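# Open the umbrella until latched, leave it on table

## Task

Spread the umbrella open far enough that its latch catches and holds it open, then leave it lying on the table supported by its handle and by the rim of its canopy.

## Robot and tools

Robot: two 6-joint arms, left_arm and right_arm, each with a parallel two-finger gripper. Calibrated base places in the scene frame: left_arm at (-0.011, +0.307, 0) m, quat_wxyz (+1.000, 0, 0, -0.013); right_arm at (+0.020, -0.273, 0) m, quat_wxyz (+0.999, 0, 0, +0.033).

Scene frame: origin at table-top height, halfway between the nominal bases. +x points out across the table, +z up, and left_arm sits on the +y side (this is not the image left). Each gripper's fingers point along its own +z and close along its own y. end_effector_position (metres) is the point between the pads, roughly 1 cm short of the fingertips; printed positions can be off, more so at long reach.

Joint order in every row and every per-joint list: waist (joint1), shoulder (joint2), elbow (joint3), wrist pitch (joint4), wrist yaw (joint5), wrist roll (joint6). Stated ranges in rad: waist -2.618 to 3.054, shoulder 0.000 to 3.142, elbow 0.000 to 3.142, wrist pitch -1.571 to 1.571, wrist yaw -1.571 to 1.571, wrist roll -2.094 to 2.094. Real ends may differ by up to 0.059 rad either way.

The row: every moving call uses rows of 14 numbers covering both arms together, even when one arm stays still: left_arm's 6 joints then its opening, then right_arm's 6 joints then its opening. Joint entries are scaled offsets in [-1, 1], measured from the Joint targets shown at the start of the action or move (not from the previous row). Scale: 1.0 equals 1.202 rad waist, 1.258 shoulder, 1.238 elbow, 2.073 wrist pitch, 2.022 wrist yaw and wrist roll. Sending the same offset twice moves the arm twice. All zeros for an arm re-commands its current targets. The opening entry is absolute, not an offset: +1 fully open, -1 closed. To keep a gripper as it is, resend its current command (see Tool commands); a 0 means half open.

execute_actions(actions, cameras): actions is a list of actions; each action is a list of up to 15 rows, one per 1/30 s step; a short action repeats its last row to fill 15 steps. An empty list just reports state and images. An action is rejected for both arms if it would push a joint more than 0.059 rad outside its range; a malformed first action, or one failing that check, rejects the whole call. cameras picks images: omit, null or ["all"] for all, [] for none; an unknown name invalidates the call.

move(target, speed, blend, opening_speed, blocking, cameras): target is one 14-number row, or a list of up to 15 rows differing only in joint offsets, all counted from the same Joint targets. Joints travel together along smooth paths (grippers trace curves), at least 0.5 s long and capped at 10 s in total. speed is the top rate in rad/s of the joint with the farthest to go, 0.01 to 2, default 0.5; one value or one per target. blend (rad) rounds corners between listed targets; default 0 stops at each. opening_speed (0.2 or more, per second on the -1..+1 scale) ramps the fingers; otherwise openings are sent at once. Paths ignore obstacles and the other arm. blocking=false returns early while the move continues; until a result shows it ended, call wait or stop before other motion. The result adds a "move:" line: done, off_target (at rest but a joint more than 0.035 rad off), moving, held or fault, possibly limits=held, and for each off arm its worst joint and gap.

wait(seconds 0 to 10, cameras): lets time pass holding commands; a running move continues. stop(): brakes the running move. zoom_image(camera, region [x0, y0, x1, y1] pixels, at most 504x504) enlarges part of the latest image. read_manual(section "licences") returns licence text only. finished_scene(scene): ends the scene for good and reports success; the current scene is 2. Only call it when the umbrella is latched open and resting stably on the table with the robot clear.

Cameras: cam_high, cam_low, cam_left_wrist, cam_right_wrist, each 896x504.

Reading results: Joint positions and Joint velocities give each arm's six joints (rad, rad/s) plus finger gap (m; 0.094 fully open). Joint targets is the base for your next offsets. "joint sent to its limit" means a joint was clipped at its real end; no such line does not prove there is room. "joint command not followed" means the clearance check altered targets. grip_measured is the finger opening on the command scale (slightly wide when empty, a few hundredths narrower than a hard part under full squeeze). grip_effort_nm is gripper motor effort, negative closing, with offset. Joint torques include the arm's weight; joints 1 to 3 wrap at ±28 N m. MOTOR HOT appears from 75 °C; at 90 °C the arm folds and idles; at 100 °C it drops.

Motion limits: per step each joint target stays within a lead of its measured angle (0.202 waist, 0.258 shoulder, 0.238 elbow, 0.573 wrist pitch, 0.522 wrist yaw and roll, rad), and targets that would put the gripper over 100 mm from where it is are scaled back, so big moves need several actions. Tiny turns may not start.

Avoid: dropping the umbrella or letting go of it while it moves, knocking anything off the table, fast contacts and deep presses (aim targets only a little past contact, go slowly near it), and the two arms hitting or squeezing each other. To end a push, command targets back past the measured positions. Avoid holding loads or stretched poses for long, which heats motors. Grip firmly by commanding about 0.11 below the touch reading; release by commanding well above grip_measured.

Each tool is called after "Emit:" as a command line: name --argument value for each argument, lists and objects as JSON in quotes; but a table of rows of numbers goes row by row, as --pt "numbers of a row", without its own name.

## Session

I'll start by checking the current state of the scene.

Emit:
execute_actions --actions '[]'

Scene clock: 285.27 s.
left_arm: end_effector_position=(+0.3516, -0.0065, +0.2301) grip_measured=-0.719 grip_effort_nm=-0.046 end_effector_quat_wxyz=(+0.413, +0.578, +0.408, -0.574) | right_arm: end_effector_position=(+0.3504, +0.0407, +0.4400) grip_measured=-0.826 grip_effort_nm=-1.067 end_effector_quat_wxyz=(+0.574, -0.462, +0.478, +0.478)
Joint names: [waist, shoulder, elbow, wrist pitch, wrist yaw, wrist roll]
Joint positions: left_arm=[-0.307 2.248 1.911 -1.108 1.571 1.455 0.013] | right_arm=[0.348 1.572 1.414 0.387 -1.037 0.125 0.008]
Joint velocities: left_arm=[-0.007 0.007 0.007 -0.007 -0.022 -0.022 -0.001] | right_arm=[-0.007 -0.017 -0.007 -0.066 0.022 -0.007 -0.001]
Joint torques (N m): left_arm=[-0.06 1.74 -2.07 1.07 0.56 0.47] | right_arm=[-0.51 -6.65 5.05 1.46 0.53 -0.13]
Motor temperatures (°C): left_arm=[34 37 39 35 33 31 31] | right_arm=[34 36 34 41 33 34 36]
Heat: left arm: 39 °C; right arm: 41 °C.
Joint targets: left_arm=[-0.308 2.420 1.801 -1.074 1.568 1.495] | right_arm=[0.343 1.566 1.387 0.386 -1.000 0.110]
Tool commands: left_gripper/opening=-0.72 right_gripper/opening=-0.95

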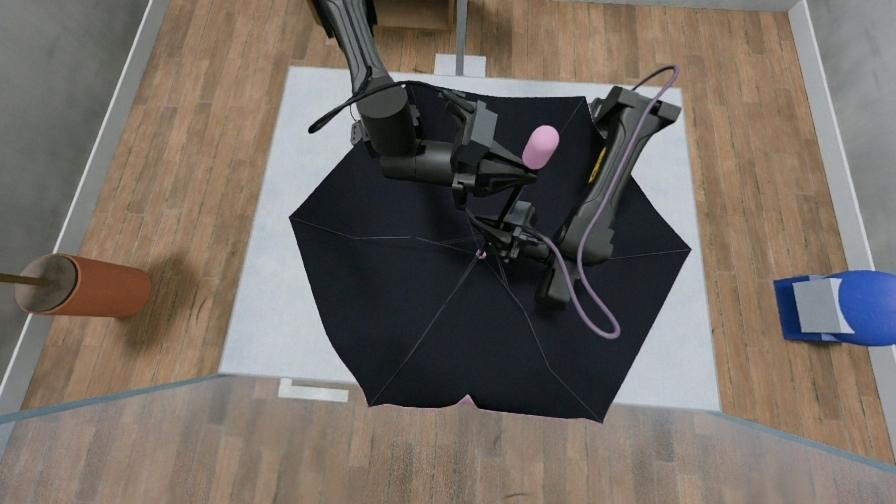

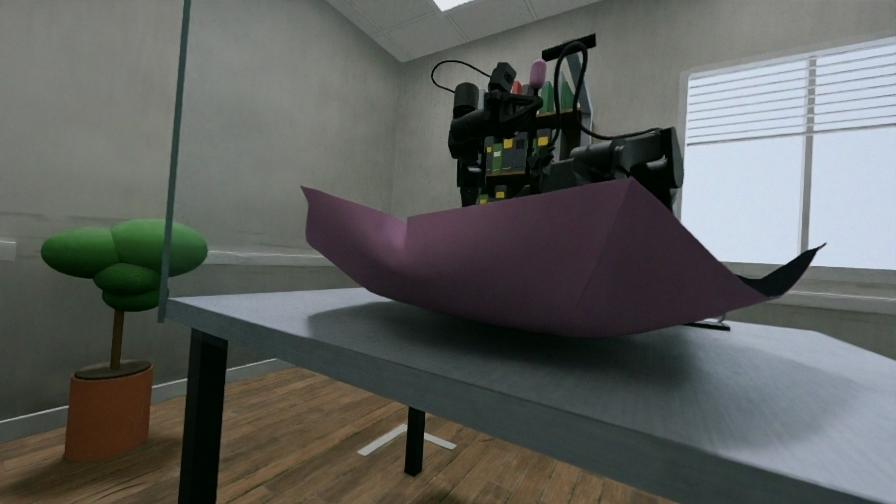

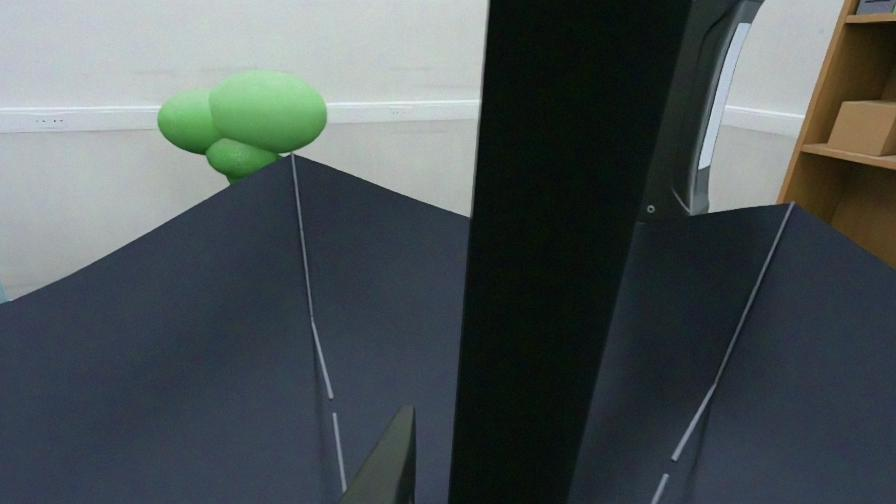

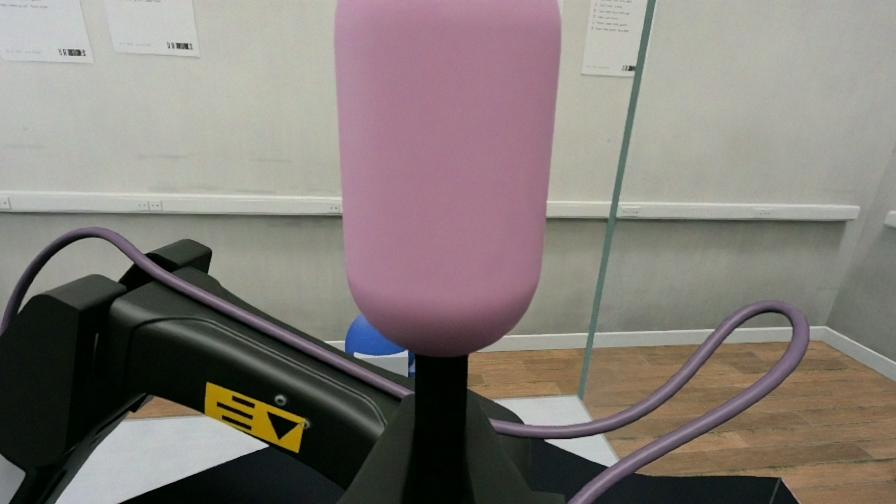

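Emit:
zoom_image --camera "cam_high" --region '[430, 120, 610, 300]'

Emit:
zoom_image --camera "cam_low" --region '[280, 20, 784, 380]'

Emit:
zoom_image --camera "cam_left_wrist" --region '[220, 100, 724, 504]'

Scaled by 2.800 from the camera's 896x504 image, which has a finer 1280x720 frame.

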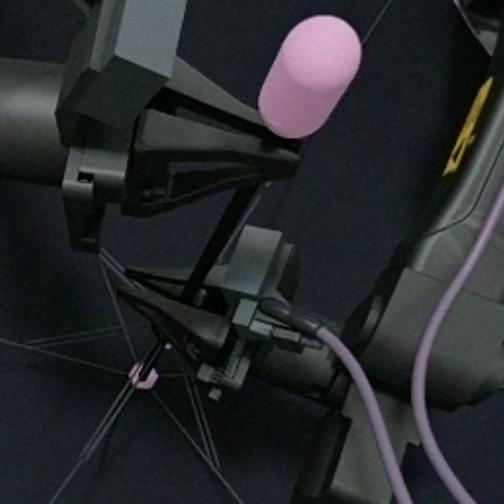

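Scaled by 1.000.

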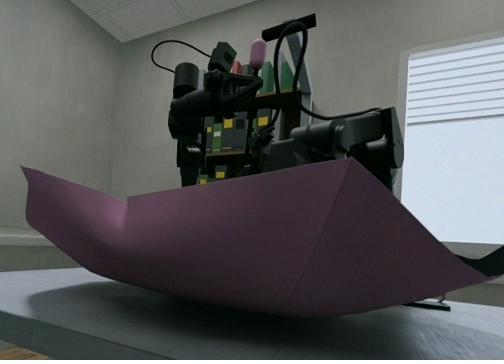

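Scaled by 1.000.

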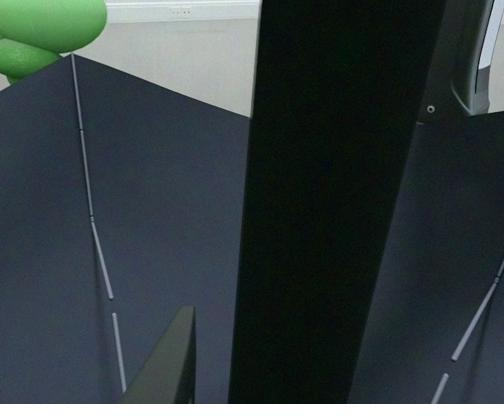

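Emit:
zoom_image --camera "cam_high" --region '[435, 205, 525, 295]'

Emit:
zoom_image --camera "cam_high" --region '[280, 80, 704, 430]'

Scaled by 5.600 from the camera's 896x504 image, which has a finer 1280x720 frame.

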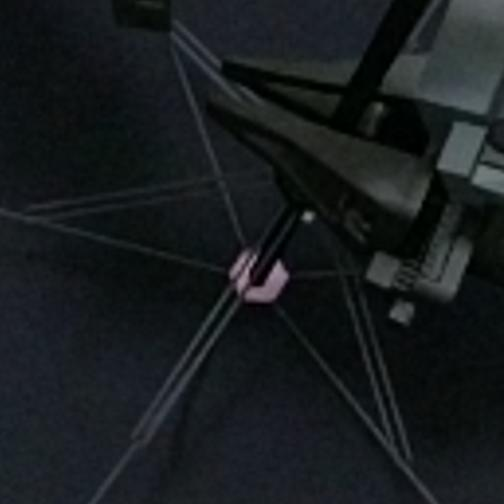

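Scaled by 1.189 from the camera's 896x504 image, which has a finer 1280x720 frame.

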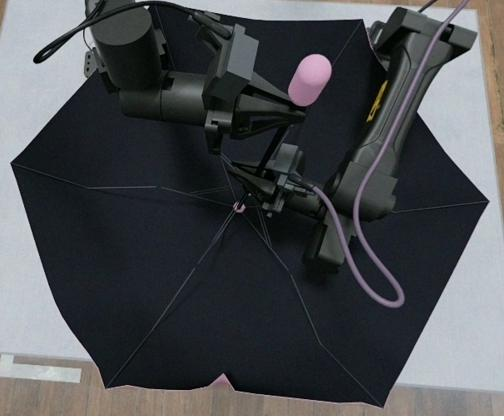

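Emit:
zoom_image --camera "cam_low" --region '[440, 20, 740, 190]'

Emit:
zoom_image --camera "cam_low" --region '[480, 250, 780, 400]'

Emit:
zoom_image --camera "cam_left_wrist" --region '[280, 300, 760, 504]'

Emit:
zoom_image --camera "cam_right_wrist" --region '[300, 240, 620, 504]'

Scaled by 1.680 from the camera's 896x504 image, which has a finer 1280x720 frame.

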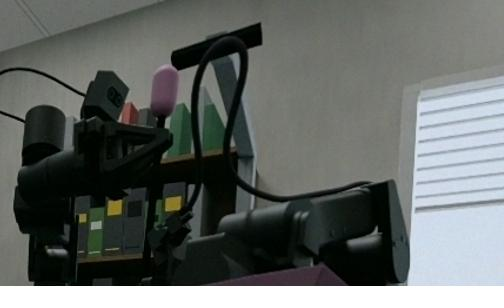

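Scaled by 1.680 from the camera's 896x504 image, which has a finer 1280x720 frame.

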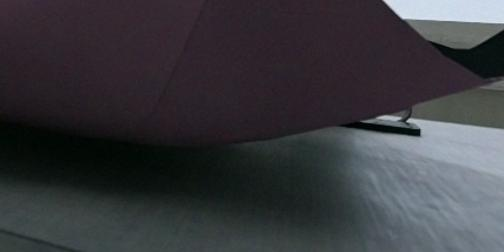

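Scaled by 1.050 from the camera's 896x504 image, which has a finer 1280x720 frame.

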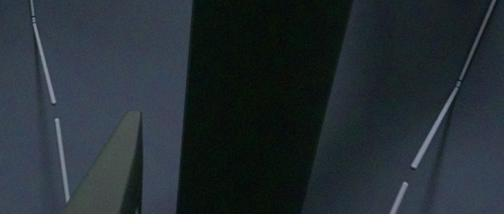

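Scaled by 1.575 from the camera's 896x504 image, which has a finer 1280x720 frame.

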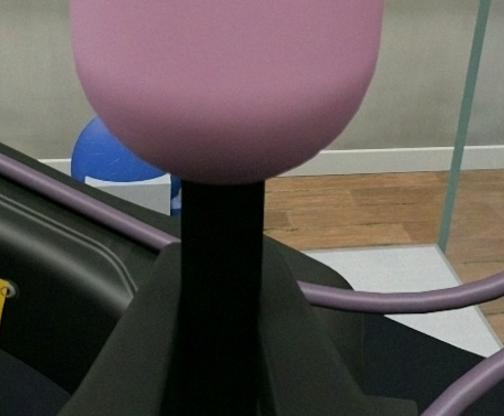

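Emit:
move --target '[0, 0.04, -0.03, 0, 0, 0, -0.72, 0, 0, 0, 0, 0, 0, -0.95]' --speed 0.1 --cameras '["cam_high", "cam_low"]'

Scene clock: 365.83 s.
left_arm: end_effector_position=(+0.3515, -0.0064, +0.2300) grip_measured=-0.719 grip_effort_nm=-0.042 end_effector_quat_wxyz=(+0.413, +0.578, +0.408, -0.574) | right_arm: end_effector_position=(+0.3502, +0.0407, +0.4400) grip_measured=-0.826 grip_effort_nm=-1.062 end_effector_quat_wxyz=(+0.574, -0.462, +0.478, +0.478)
Joint names: [waist, shoulder, elbow, wrist pitch, wrist yaw, wrist roll]
Joint positions: left_arm=[-0.307 2.248 1.91 -1.11 1.571 1.457 0.013] | right_arm=[0.348 1.572 1.414 0.387 -1.038 0.125 0.008]
Joint velocities: left_arm=[0.007 0.022 -0.017 -0.022 0.051 0.007 0] | right_arm=[-0.017 -0.022 -0.002 -0.007 0.051 0.037 0.001]
Joint torques (N m): left_arm=[-0.05 1.65 -2.3 0.98 0.56 0.37] | right_arm=[-0.49 -6.68 5.08 1.47 0.54 -0.13]
Motor temperatures (°C): left_arm=[34 35 38 36 33 32 31] | right_arm=[34 35 34 40 33 34 37]
Heat: left arm: 38 °C; right arm: 40 °C.
Joint targets: left_arm=[-0.308 2.419 1.798 -1.083 1.569 1.486] | right_arm=[0.343 1.566 1.386 0.386 -1.000 0.110]
move: off_target (left_arm, right_arm); left_arm: the shoulder is farthest, 0.222 rad from its target; right_arm: the wrist yaw is farthest, 0.038 rad from its target
Images, in order (width x height): cam_high 896x504, cam_low 896x504.

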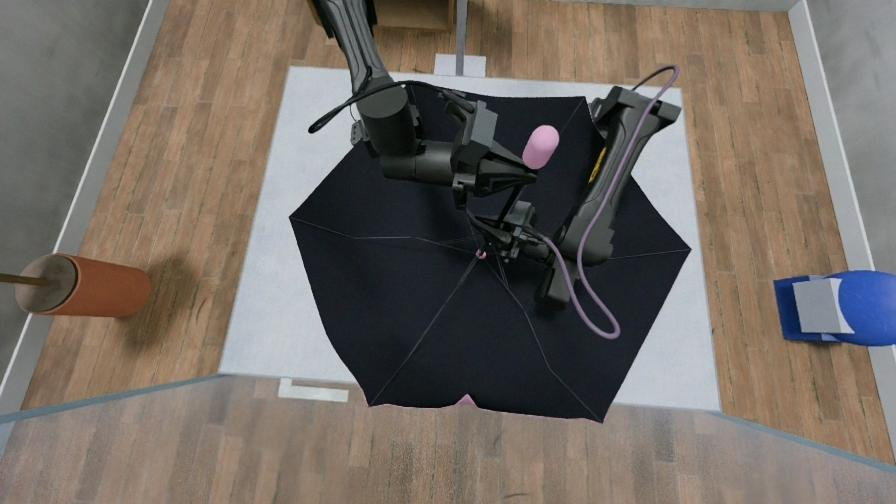

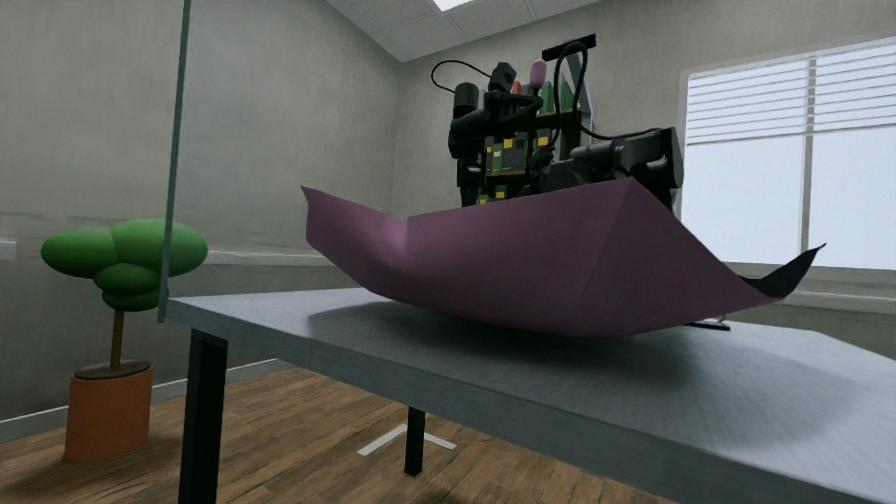

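Emit:
move --target '[0, -0.136, 0.0905, -0.013, 0, 0, -0.72, 0, 0, 0, 0, 0, 0, -0.95]' --speed 0.15 --cameras '["cam_high", "cam_left_wrist"]'

Scene clock: 369.27 s.
left_arm: end_effector_position=(+0.3492, -0.0056, +0.2449) grip_measured=-0.719 grip_effort_nm=-0.046 end_effector_quat_wxyz=(+0.426, +0.587, +0.394, -0.564) | right_arm: end_effector_position=(+0.3489, +0.0413, +0.4399) grip_measured=-0.826 grip_effort_nm=-1.062 end_effector_quat_wxyz=(+0.572, -0.464, +0.477, +0.480)
Joint names: [waist, shoulder, elbow, wrist pitch, wrist yaw, wrist roll]
Joint positions: left_arm=[-0.307 2.22 1.921 -1.11 1.571 1.466 0.013] | right_arm=[0.349 1.572 1.414 0.388 -1.043 0.125 0.008]
Joint velocities: left_arm=[-0.017 -0.002 -0.007 -0.037 0.022 0.007 -0.001] | right_arm=[-0.002 0.007 -0.027 -0.066 -0.066 0.051 -0.001]
Joint torques (N m): left_arm=[-0.03 -8.49 5.65 0.72 0.57 0.28] | right_arm=[-0.68 -6.68 5.07 1.45 0.61 -0.14]
Motor temperatures (°C): left_arm=[34 35 38 35 33 32 31] | right_arm=[34 35 34 40 33 34 37]
Heat: left arm: 38 °C; right arm: 40 °C.
Joint targets: left_arm=[-0.308 2.248 1.909 -1.110 1.569 1.486] | right_arm=[0.343 1.566 1.386 0.386 -1.000 0.110]
move: off_target (right_arm); right_arm: the wrist yaw is farthest, 0.043 rad from its target
Images, in order (width x height): cam_high 896x504, cam_left_wrist 896x504.

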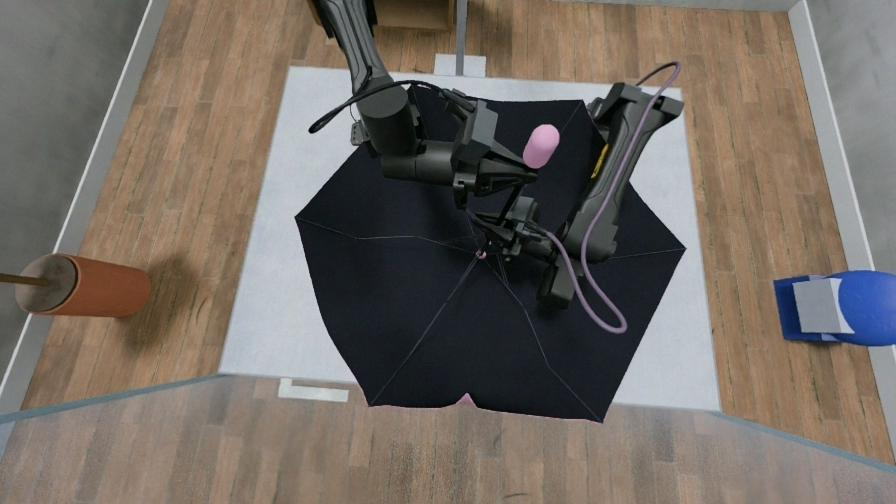

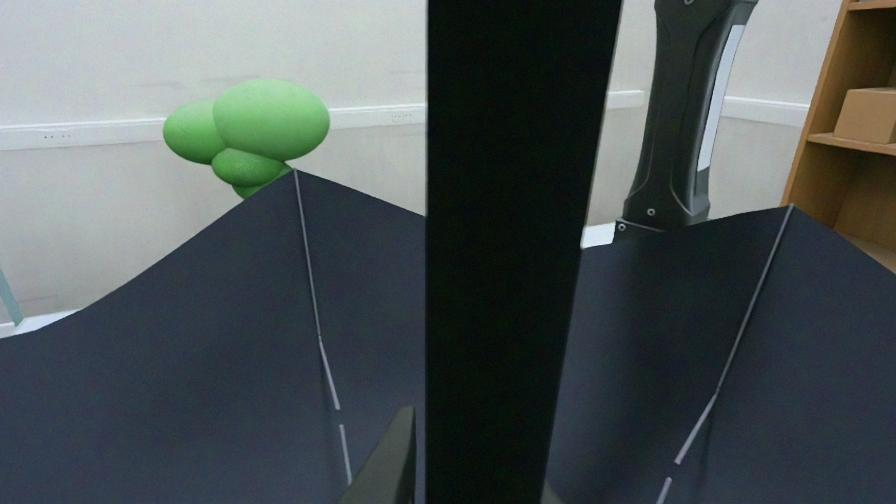

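Emit:
move --target '[0, -0.0218, 0.026, -0.0288, 0, 0, -0.72, 0, 0, 0, 0, 0, 0, -0.95]' --speed 0.1 --cameras '["cam_high", "cam_left_wrist"]'

Scene clock: 383.40 s.
left_arm: end_effector_position=(+0.3483, -0.0053, +0.2483) grip_measured=-0.719 grip_effort_nm=-0.042 end_effector_quat_wxyz=(+0.426, +0.587, +0.394, -0.564) | right_arm: end_effector_position=(+0.3489, +0.0413, +0.4399) grip_measured=-0.826 grip_effort_nm=-1.062 end_effector_quat_wxyz=(+0.572, -0.464, +0.477, +0.480)
Joint names: [waist, shoulder, elbow, wrist pitch, wrist yaw, wrist roll]
Joint positions: left_arm=[-0.307 2.22 1.935 -1.141 1.571 1.48 0.013] | right_arm=[0.349 1.572 1.414 0.388 -1.043 0.125 0.008]
Joint velocities: left_arm=[0.002 -0.012 -0.002 -0.007 -0.081 0.037 0.001] | right_arm=[-0.017 -0.007 -0.032 -0.022 0.095 0.007 0]
Joint torques (N m): left_arm=[-0.03 -10.43 7.04 0.4 0.57 0.12] | right_arm=[-0.65 -6.67 5.04 1.44 0.59 -0.14]
Motor temperatures (°C): left_arm=[34 36 38 35 33 32 31] | right_arm=[34 35 34 40 33 34 37]
Heat: left arm: 38 °C; right arm: 40 °C.
Joint targets: left_arm=[-0.308 2.220 1.942 -1.169 1.569 1.486] | right_arm=[0.343 1.566 1.386 0.386 -1.000 0.110]
move: off_target (right_arm); right_arm: the wrist yaw is farthest, 0.043 rad from its target
Images, in order (width x height): cam_high 896x504, cam_left_wrist 896x504.

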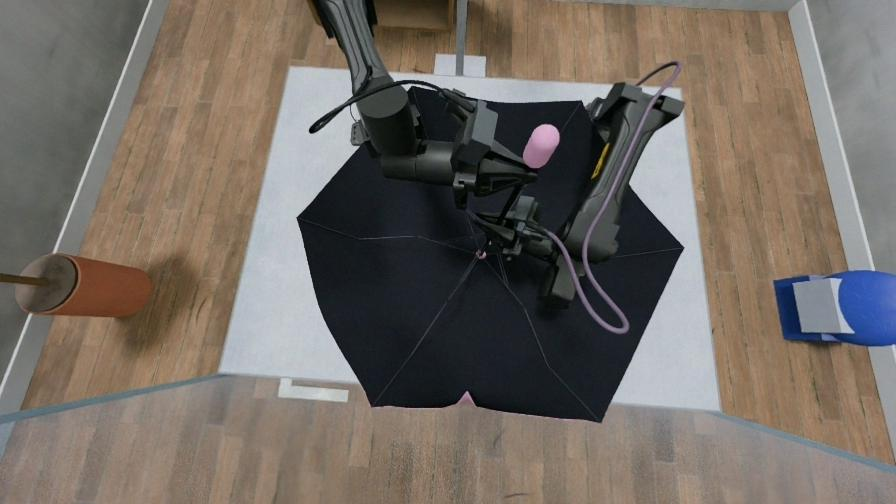

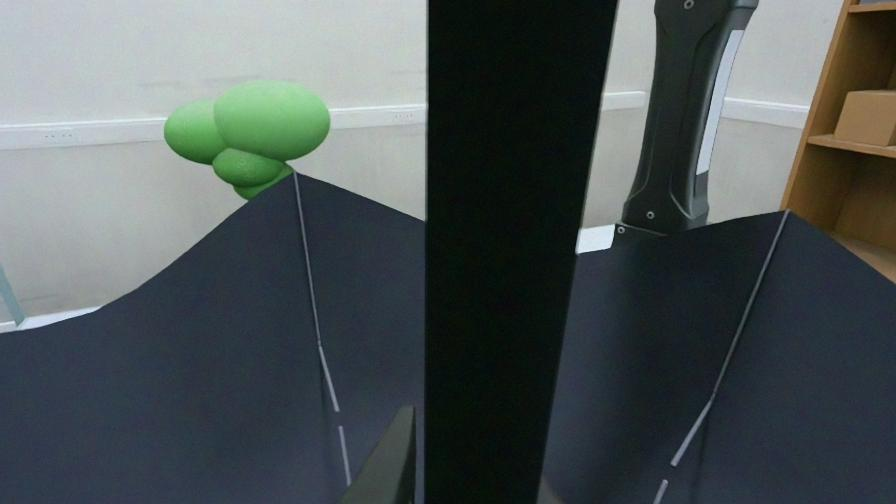

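Emit:
zoom_image --camera "cam_high" --region '[540, 60, 710, 260]'

Emit:
zoom_image --camera "cam_high" --region '[290, 50, 460, 230]'

Scaled by 2.520 from the camera's 896x504 image, which has a finer 1280x720 frame.

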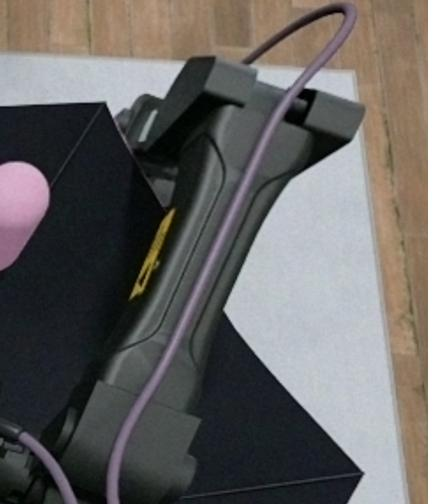

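Scaled by 2.800 from the camera's 896x504 image, which has a finer 1280x720 frame.

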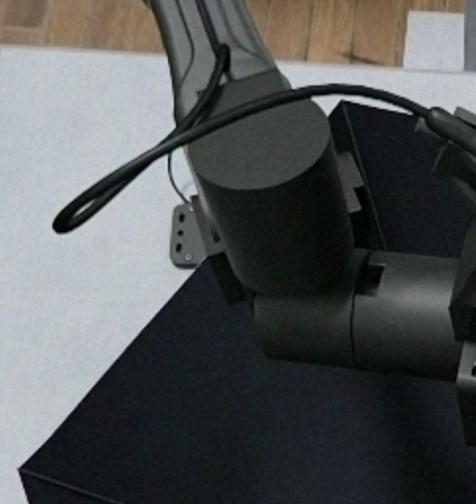

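Emit:
execute_actions --actions '[]' --cameras '["cam_low"]'

Emit:
zoom_image --camera "cam_low" --region '[140, 260, 440, 430]'

Emit:
zoom_image --camera "cam_low" --region '[400, 260, 700, 430]'

Scene clock: 488.80 s.
left_arm: end_effector_position=(+0.3483, -0.0053, +0.2483) grip_measured=-0.719 grip_effort_nm=-0.046 end_effector_quat_wxyz=(+0.426, +0.587, +0.394, -0.564) | right_arm: end_effector_position=(+0.3489, +0.0413, +0.4399) grip_measured=-0.826 grip_effort_nm=-1.057 end_effector_quat_wxyz=(+0.572, -0.464, +0.477, +0.480)
Joint names: [waist, shoulder, elbow, wrist pitch, wrist yaw, wrist roll]
Joint positions: left_arm=[-0.307 2.22 1.935 -1.142 1.571 1.481 0.013] | right_arm=[0.349 1.572 1.414 0.388 -1.043 0.125 0.008]
Joint velocities: left_arm=[-0.007 -0.017 -0.007 -0.051 0.051 0.037 -0.001] | right_arm=[-0.017 -0.002 0.007 -0.037 0.007 -0.022 0.001]
Joint torques (N m): left_arm=[-0.05 -10.41 7.04 0.41 0.56 0.11] | right_arm=[-0.65 -6.64 5.04 1.44 0.6 -0.14]
Motor temperatures (°C): left_arm=[34 38 40 34 33 31 31] | right_arm=[34 36 34 40 33 34 37]
Heat: left arm: 40 °C; right arm: 40 °C.
Joint targets: left_arm=[-0.308 2.220 1.942 -1.169 1.569 1.486] | right_arm=[0.343 1.566 1.386 0.386 -1.000 0.110]
Tool commands: left_gripper/opening=-0.72 right_gripper/opening=-0.95
Images, in order (width x height): cam_low 896x504.

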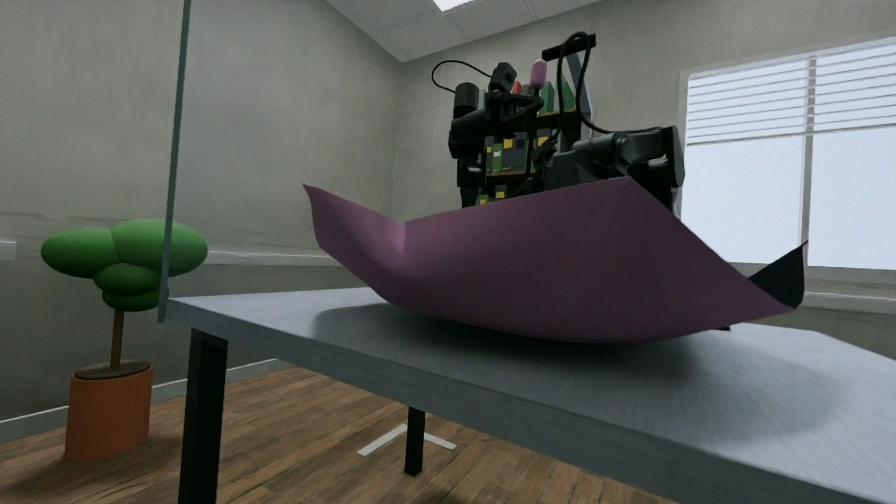

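Scaled by 1.680 from the camera's 896x504 image, which has a finer 1280x720 frame.

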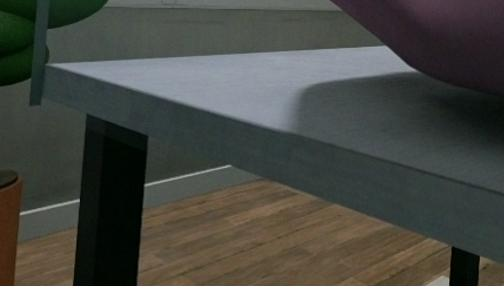

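Scaled by 1.680 from the camera's 896x504 image, which has a finer 1280x720 frame.

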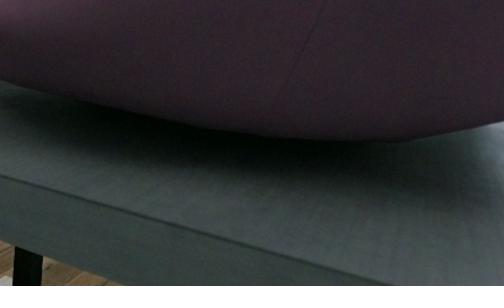

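Emit:
execute_actions --actions '[]' --cameras '["cam_high", "cam_left_wrist"]'

Emit:
zoom_image --camera "cam_high" --region '[340, 200, 500, 290]'

Emit:
zoom_image --camera "cam_high" --region '[420, 210, 580, 300]'

Emit:
zoom_image --camera "cam_left_wrist" --region '[260, 300, 460, 504]'

Scene clock: 525.53 s.
left_arm: end_effector_position=(+0.3483, -0.0053, +0.2483) grip_measured=-0.719 grip_effort_nm=-0.051 end_effector_quat_wxyz=(+0.426, +0.587, +0.394, -0.564) | right_arm: end_effector_position=(+0.3489, +0.0413, +0.4399) grip_measured=-0.826 grip_effort_nm=-1.062 end_effector_quat_wxyz=(+0.572, -0.464, +0.477, +0.480)
Joint names: [waist, shoulder, elbow, wrist pitch, wrist yaw, wrist roll]
Joint positions: left_arm=[-0.307 2.22 1.935 -1.142 1.571 1.481 0.013] | right_arm=[0.349 1.572 1.414 0.388 -1.043 0.125 0.008]
Joint velocities: left_arm=[0.007 0.002 -0.007 0.037 -0.007 0.037 0] | right_arm=[-0.002 0.002 0.012 -0.051 -0.066 -0.051 0]
Joint torques (N m): left_arm=[-0.03 -10.41 7.01 0.42 0.55 0.11] | right_arm=[-0.66 -6.69 5.05 1.46 0.59 -0.13]
Motor temperatures (°C): left_arm=[34 39 40 34 33 31 30] | right_arm=[34 36 34 40 34 34 37]
Heat: left arm: 40 °C; right arm: 40 °C.
Joint targets: left_arm=[-0.308 2.220 1.942 -1.169 1.569 1.487] | right_arm=[0.343 1.566 1.386 0.386 -1.000 0.110]
Tool commands: left_gripper/opening=-0.72 right_gripper/opening=-0.95
Images, in order (width x height): cam_high 896x504, cam_left_wrist 896x504.

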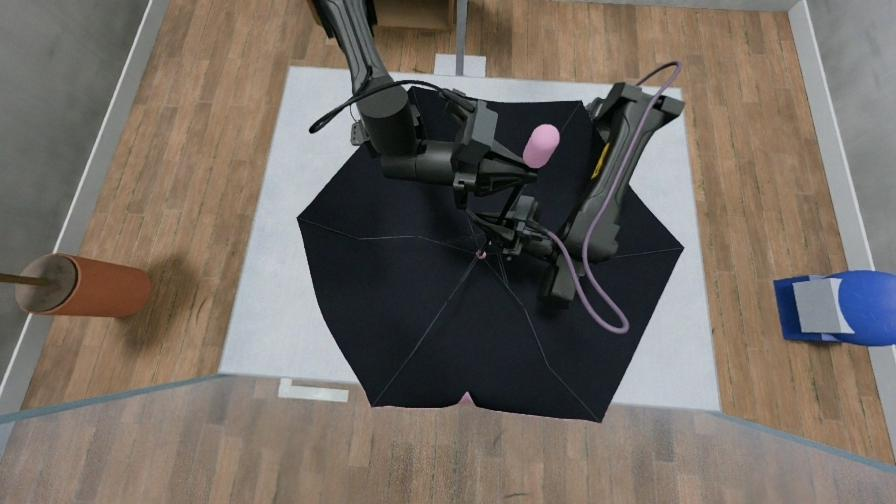

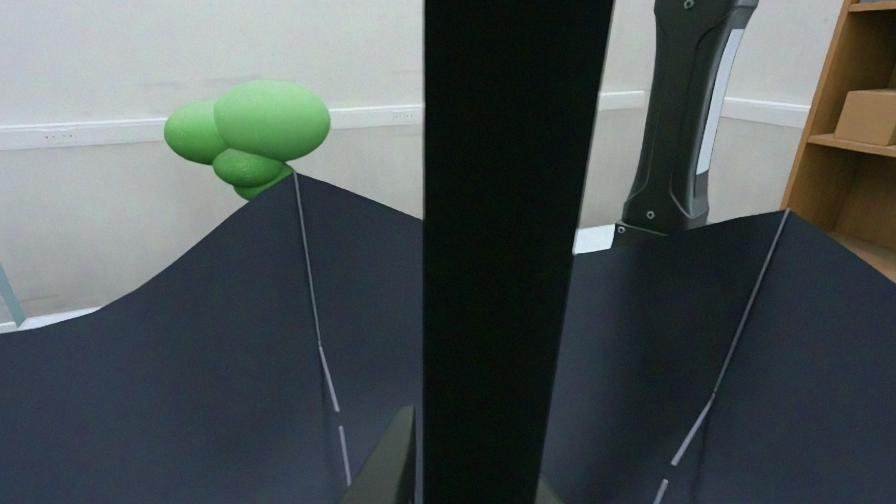

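Scaled by 3.150 from the camera's 896x504 image, which has a finer 1280x720 frame.

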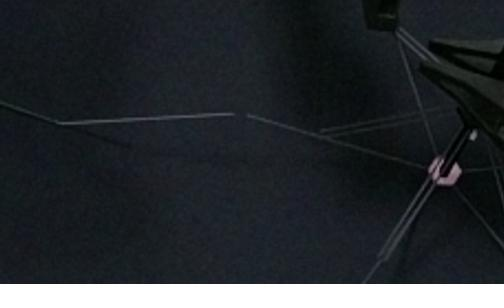

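Scaled by 3.150 from the camera's 896x504 image, which has a finer 1280x720 frame.

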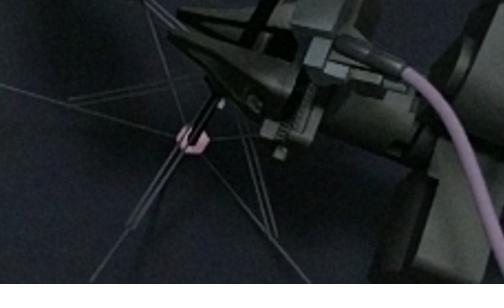

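Scaled by 2.471 from the camera's 896x504 image, which has a finer 1280x720 frame.

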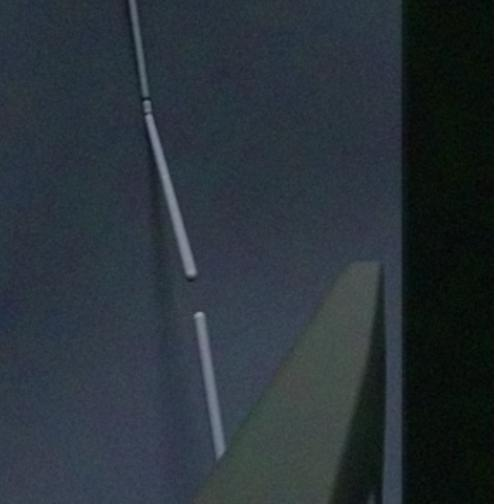

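Emit:
move --target '[0, 0, 0, 0, 0, 0, 0.05, 0, 0, 0, 0, 0, 0, -0.95]' --opening_speed 1.0 --cameras '["cam_high", "cam_left_wrist"]'

Scene clock: 628.93 s.
left_arm: end_effector_position=(+0.3480, -0.0050, +0.2460) grip_measured=+0.049 grip_effort_nm=0.066 end_effector_quat_wxyz=(+0.421, +0.588, +0.400, -0.562) | right_arm: end_effector_position=(+0.3513, +0.0410, +0.4404) grip_measured=-0.826 grip_effort_nm=-1.067 end_effector_quat_wxyz=(+0.576, -0.460, +0.479, +0.477)
Joint names: [waist, shoulder, elbow, wrist pitch, wrist yaw, wrist roll]
Joint positions: left_arm=[-0.307 2.22 1.935 -1.151 1.558 1.481 0.049] | right_arm=[0.349 1.572 1.414 0.388 -1.029 0.125 0.008]
Joint velocities: left_arm=[-0.002 -0.012 -0.032 0.095 0.007 0.066 -0.001] | right_arm=[0.002 -0.007 0.012 -0.095 0.022 -0.007 -0.001]
Joint torques (N m): left_arm=[-0.08 -10.4 7.01 0.5 0.69 0.11] | right_arm=[-0.62 -6.69 5.08 1.46 0.43 -0.13]
Motor temperatures (°C): left_arm=[34 40 40 33 33 31 30] | right_arm=[34 36 34 41 34 34 38]
Heat: left arm: 40 °C; right arm: 41 °C.
Joint targets: left_arm=[-0.308 2.220 1.942 -1.169 1.569 1.486] | right_arm=[0.343 1.566 1.386 0.386 -1.000 0.110]
move: done
Images, in order (width x height): cam_high 896x504, cam_left_wrist 896x504.

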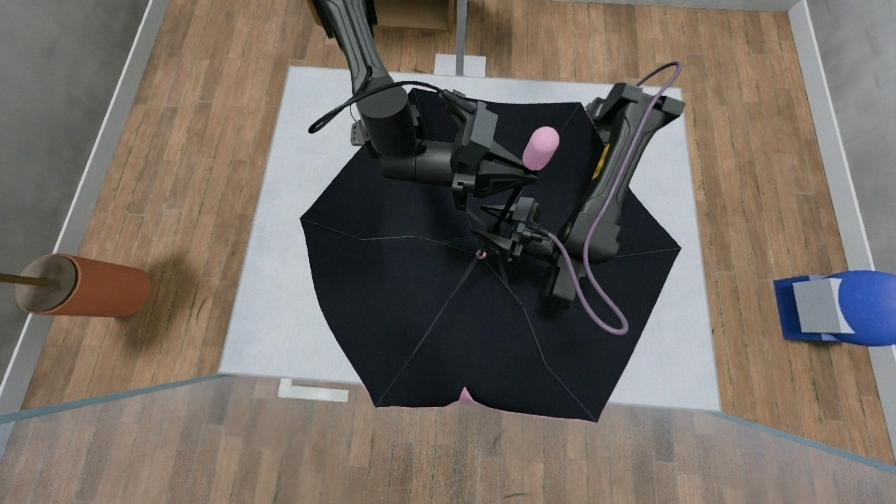

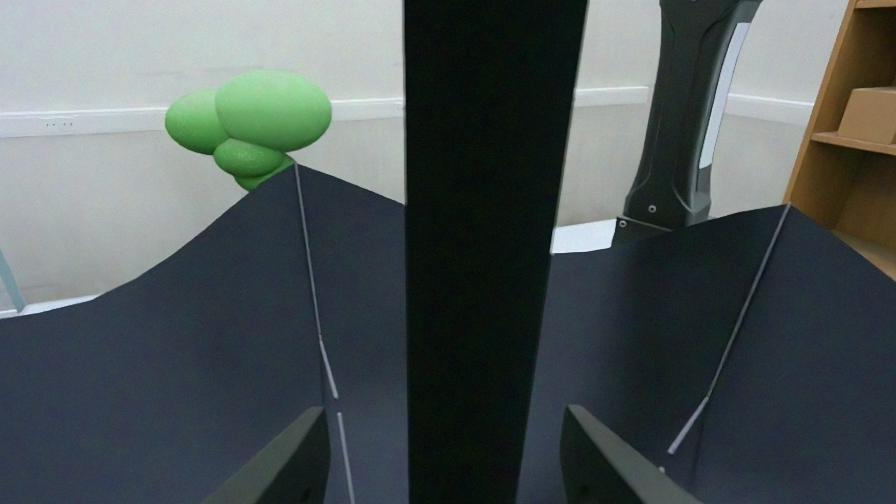

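Emit:
execute_actions --actions '[]'

Scene clock: 638.60 s.
left_arm: end_effector_position=(+0.3480, -0.0050, +0.2459) grip_measured=+0.049 grip_effort_nm=0.071 end_effector_quat_wxyz=(+0.421, +0.588, +0.400, -0.562) | right_arm: end_effector_position=(+0.3513, +0.0410, +0.4404) grip_measured=-0.826 grip_effort_nm=-1.067 end_effector_quat_wxyz=(+0.576, -0.460, +0.479, +0.477)
Joint names: [waist, shoulder, elbow, wrist pitch, wrist yaw, wrist roll]
Joint positions: left_arm=[-0.307 2.22 1.935 -1.151 1.558 1.481 0.049] | right_arm=[0.349 1.572 1.414 0.388 -1.029 0.125 0.008]
Joint velocities: left_arm=[0.002 -0.007 -0.012 -0.037 0.022 0.022 0.001] | right_arm=[0.002 -0.017 -0.007 -0.022 -0.022 0.081 -0.001]
Joint torques (N m): left_arm=[-0.08 -10.41 7.01 0.5 0.69 0.11] | right_arm=[-0.64 -6.63 5.04 1.47 0.45 -0.14]
Motor temperatures (°C): left_arm=[34 40 40 33 33 31 30] | right_arm=[34 36 34 41 34 34 38]
Heat: left arm: 40 °C; right arm: 41 °C.
Joint targets: left_arm=[-0.308 2.220 1.942 -1.169 1.569 1.486] | right_arm=[0.343 1.566 1.386 0.386 -1.000 0.110]
Tool commands: left_gripper/opening=+0.05 right_gripper/opening=-0.95

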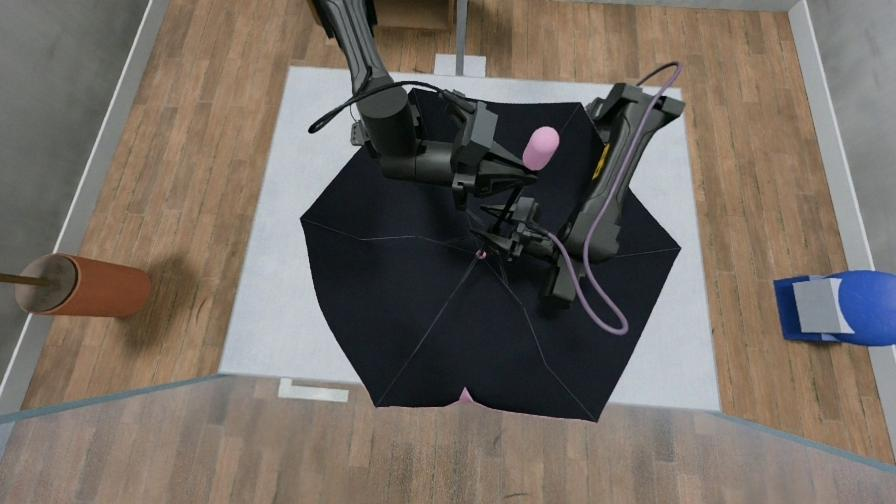

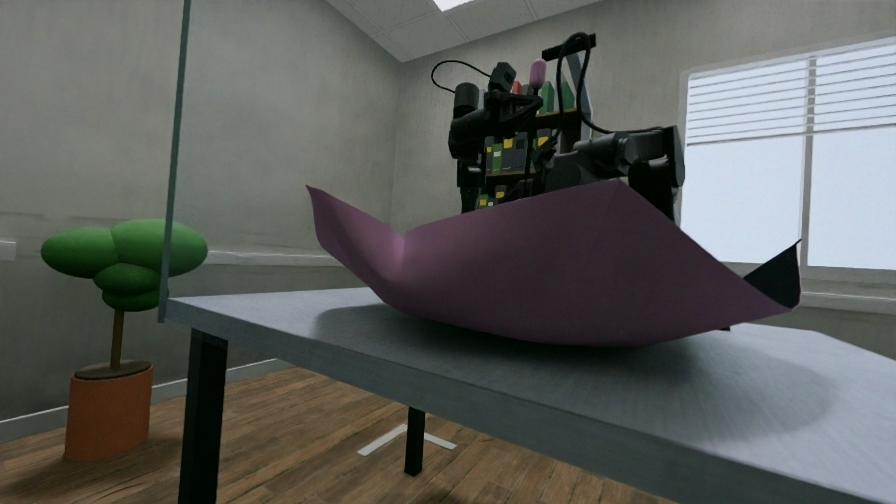

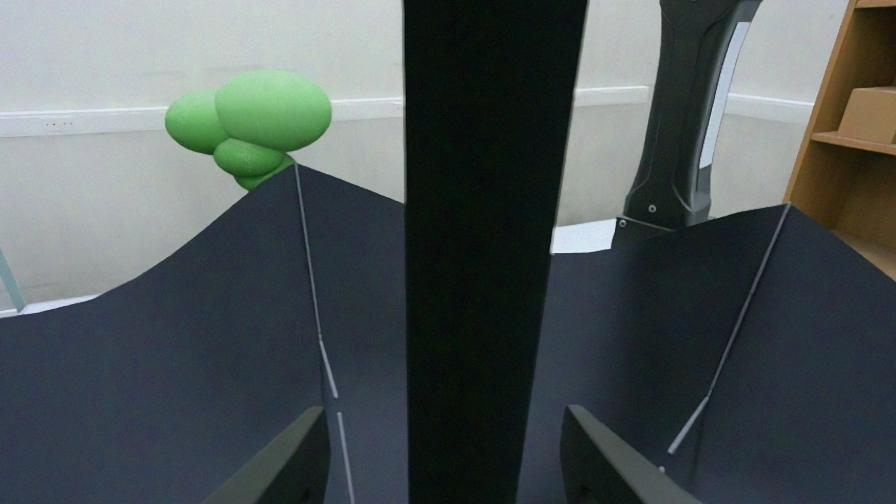

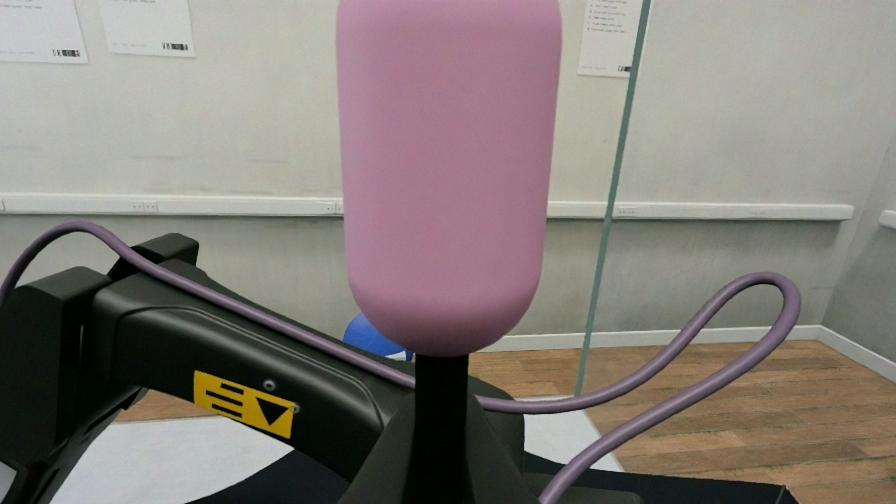

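Emit:
move --pt "0.1872 -0.1351 -0.1821 0.0449 0 0.0005 0.05 0 0 0 0 0 0 -0.95" --pt "0.5058 -0.5723 -0.357 -0.015 0 0.0005 0.05 0 0 0 0 0 0 -0.95" --speed '[0.2,0.5]' --cameras '["cam_high","cam_low"]'

Scene clock: 653.37 s.
left_arm: end_effector_position=(+0.3029, +0.2098, +0.3772) grip_measured=+0.049 grip_effort_nm=0.066 end_effector_quat_wxyz=(+0.619, +0.514, +0.494, -0.329) | right_arm: end_effector_position=(+0.3513, +0.0410, +0.4404) grip_measured=-0.826 grip_effort_nm=-1.067 end_effector_quat_wxyz=(+0.576, -0.460, +0.479, +0.477)
Joint names: [waist, shoulder, elbow, wrist pitch, wrist yaw, wrist roll]
Joint positions: left_arm=[0.297 1.508 1.519 -1.177 1.553 1.484 0.049] | right_arm=[0.349 1.572 1.414 0.388 -1.029 0.125 0.008]
Joint velocities: left_arm=[-0.007 0.007 -0.012 -0.051 -0.022 -0.007 -0.001] | right_arm=[-0.022 -0.007 -0.012 0.022 0.037 -0.037 0.001]
Joint torques (N m): left_arm=[0.29 -5.68 5.15 0.78 0.7 0.09] | right_arm=[-0.66 -6.67 5.09 1.46 0.44 -0.13]
Motor temperatures (°C): left_arm=[34 41 40 33 33 31 30] | right_arm=[34 36 34 41 34 34 38]
Heat: left arm: 41 °C; right arm: 41 °C.
Joint targets: left_arm=[0.300 1.500 1.500 -1.200 1.569 1.487] | right_arm=[0.343 1.566 1.386 0.386 -1.000 0.110]
move: done
Images, in order (width x height): cam_high 896x504, cam_low 896x504.

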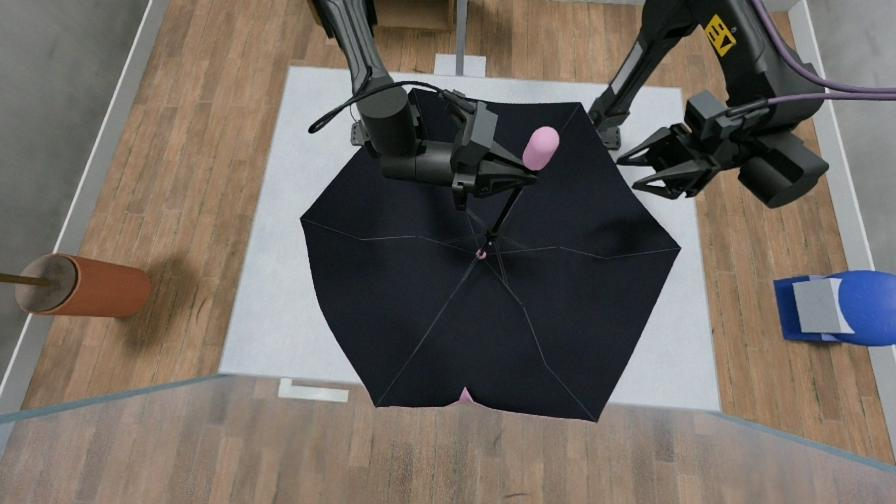

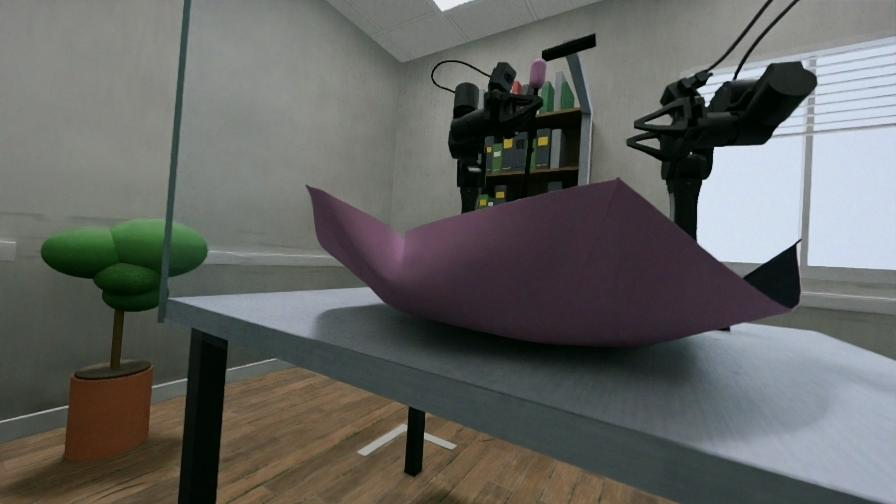

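Emit:
zoom_image --camera "cam_high" --region '[400, 180, 580, 300]'

Emit:
zoom_image --camera "cam_high" --region '[280, 60, 720, 430]'

Scaled by 2.800 from the camera's 896x504 image, which has a finer 1280x720 frame.

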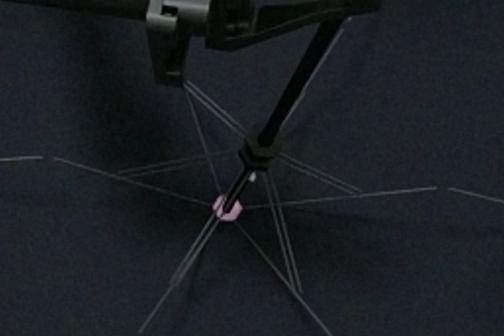

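Scaled by 1.145 from the camera's 896x504 image, which has a finer 1280x720 frame.

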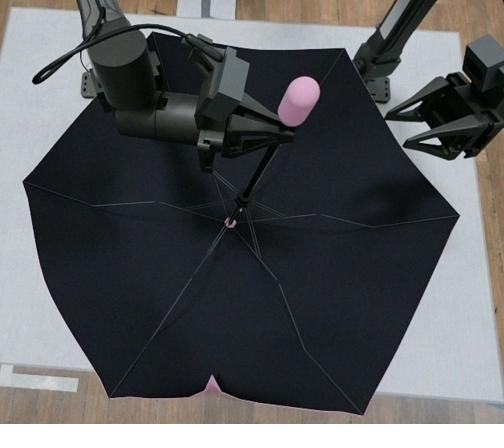

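Emit:
zoom_image --camera "cam_low" --region '[100, 0, 400, 360]'

Emit:
zoom_image --camera "cam_high" --region '[0, 330, 448, 504]'

Emit:
zoom_image --camera "cam_high" --region '[448, 330, 896, 504]'

Scaled by 1.400 from the camera's 896x504 image, which has a finer 1280x720 frame.

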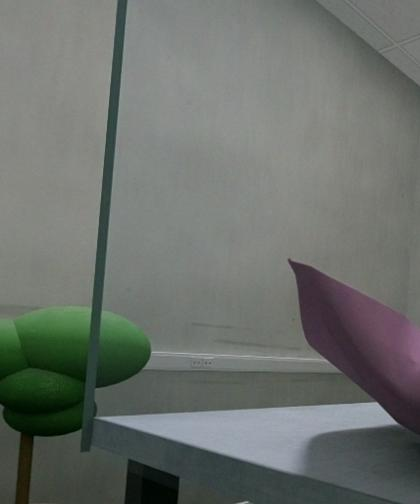

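Scaled by 1.125 from the camera's 896x504 image, which has a finer 1280x720 frame.

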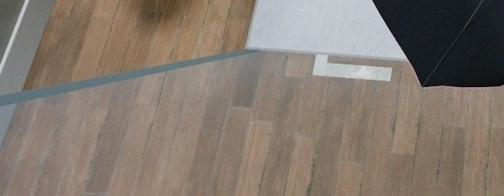

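Scaled by 1.125 from the camera's 896x504 image, which has a finer 1280x720 frame.

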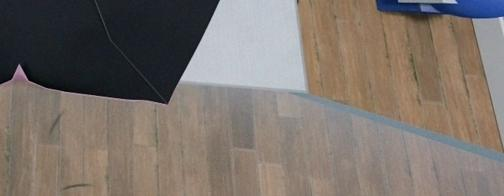

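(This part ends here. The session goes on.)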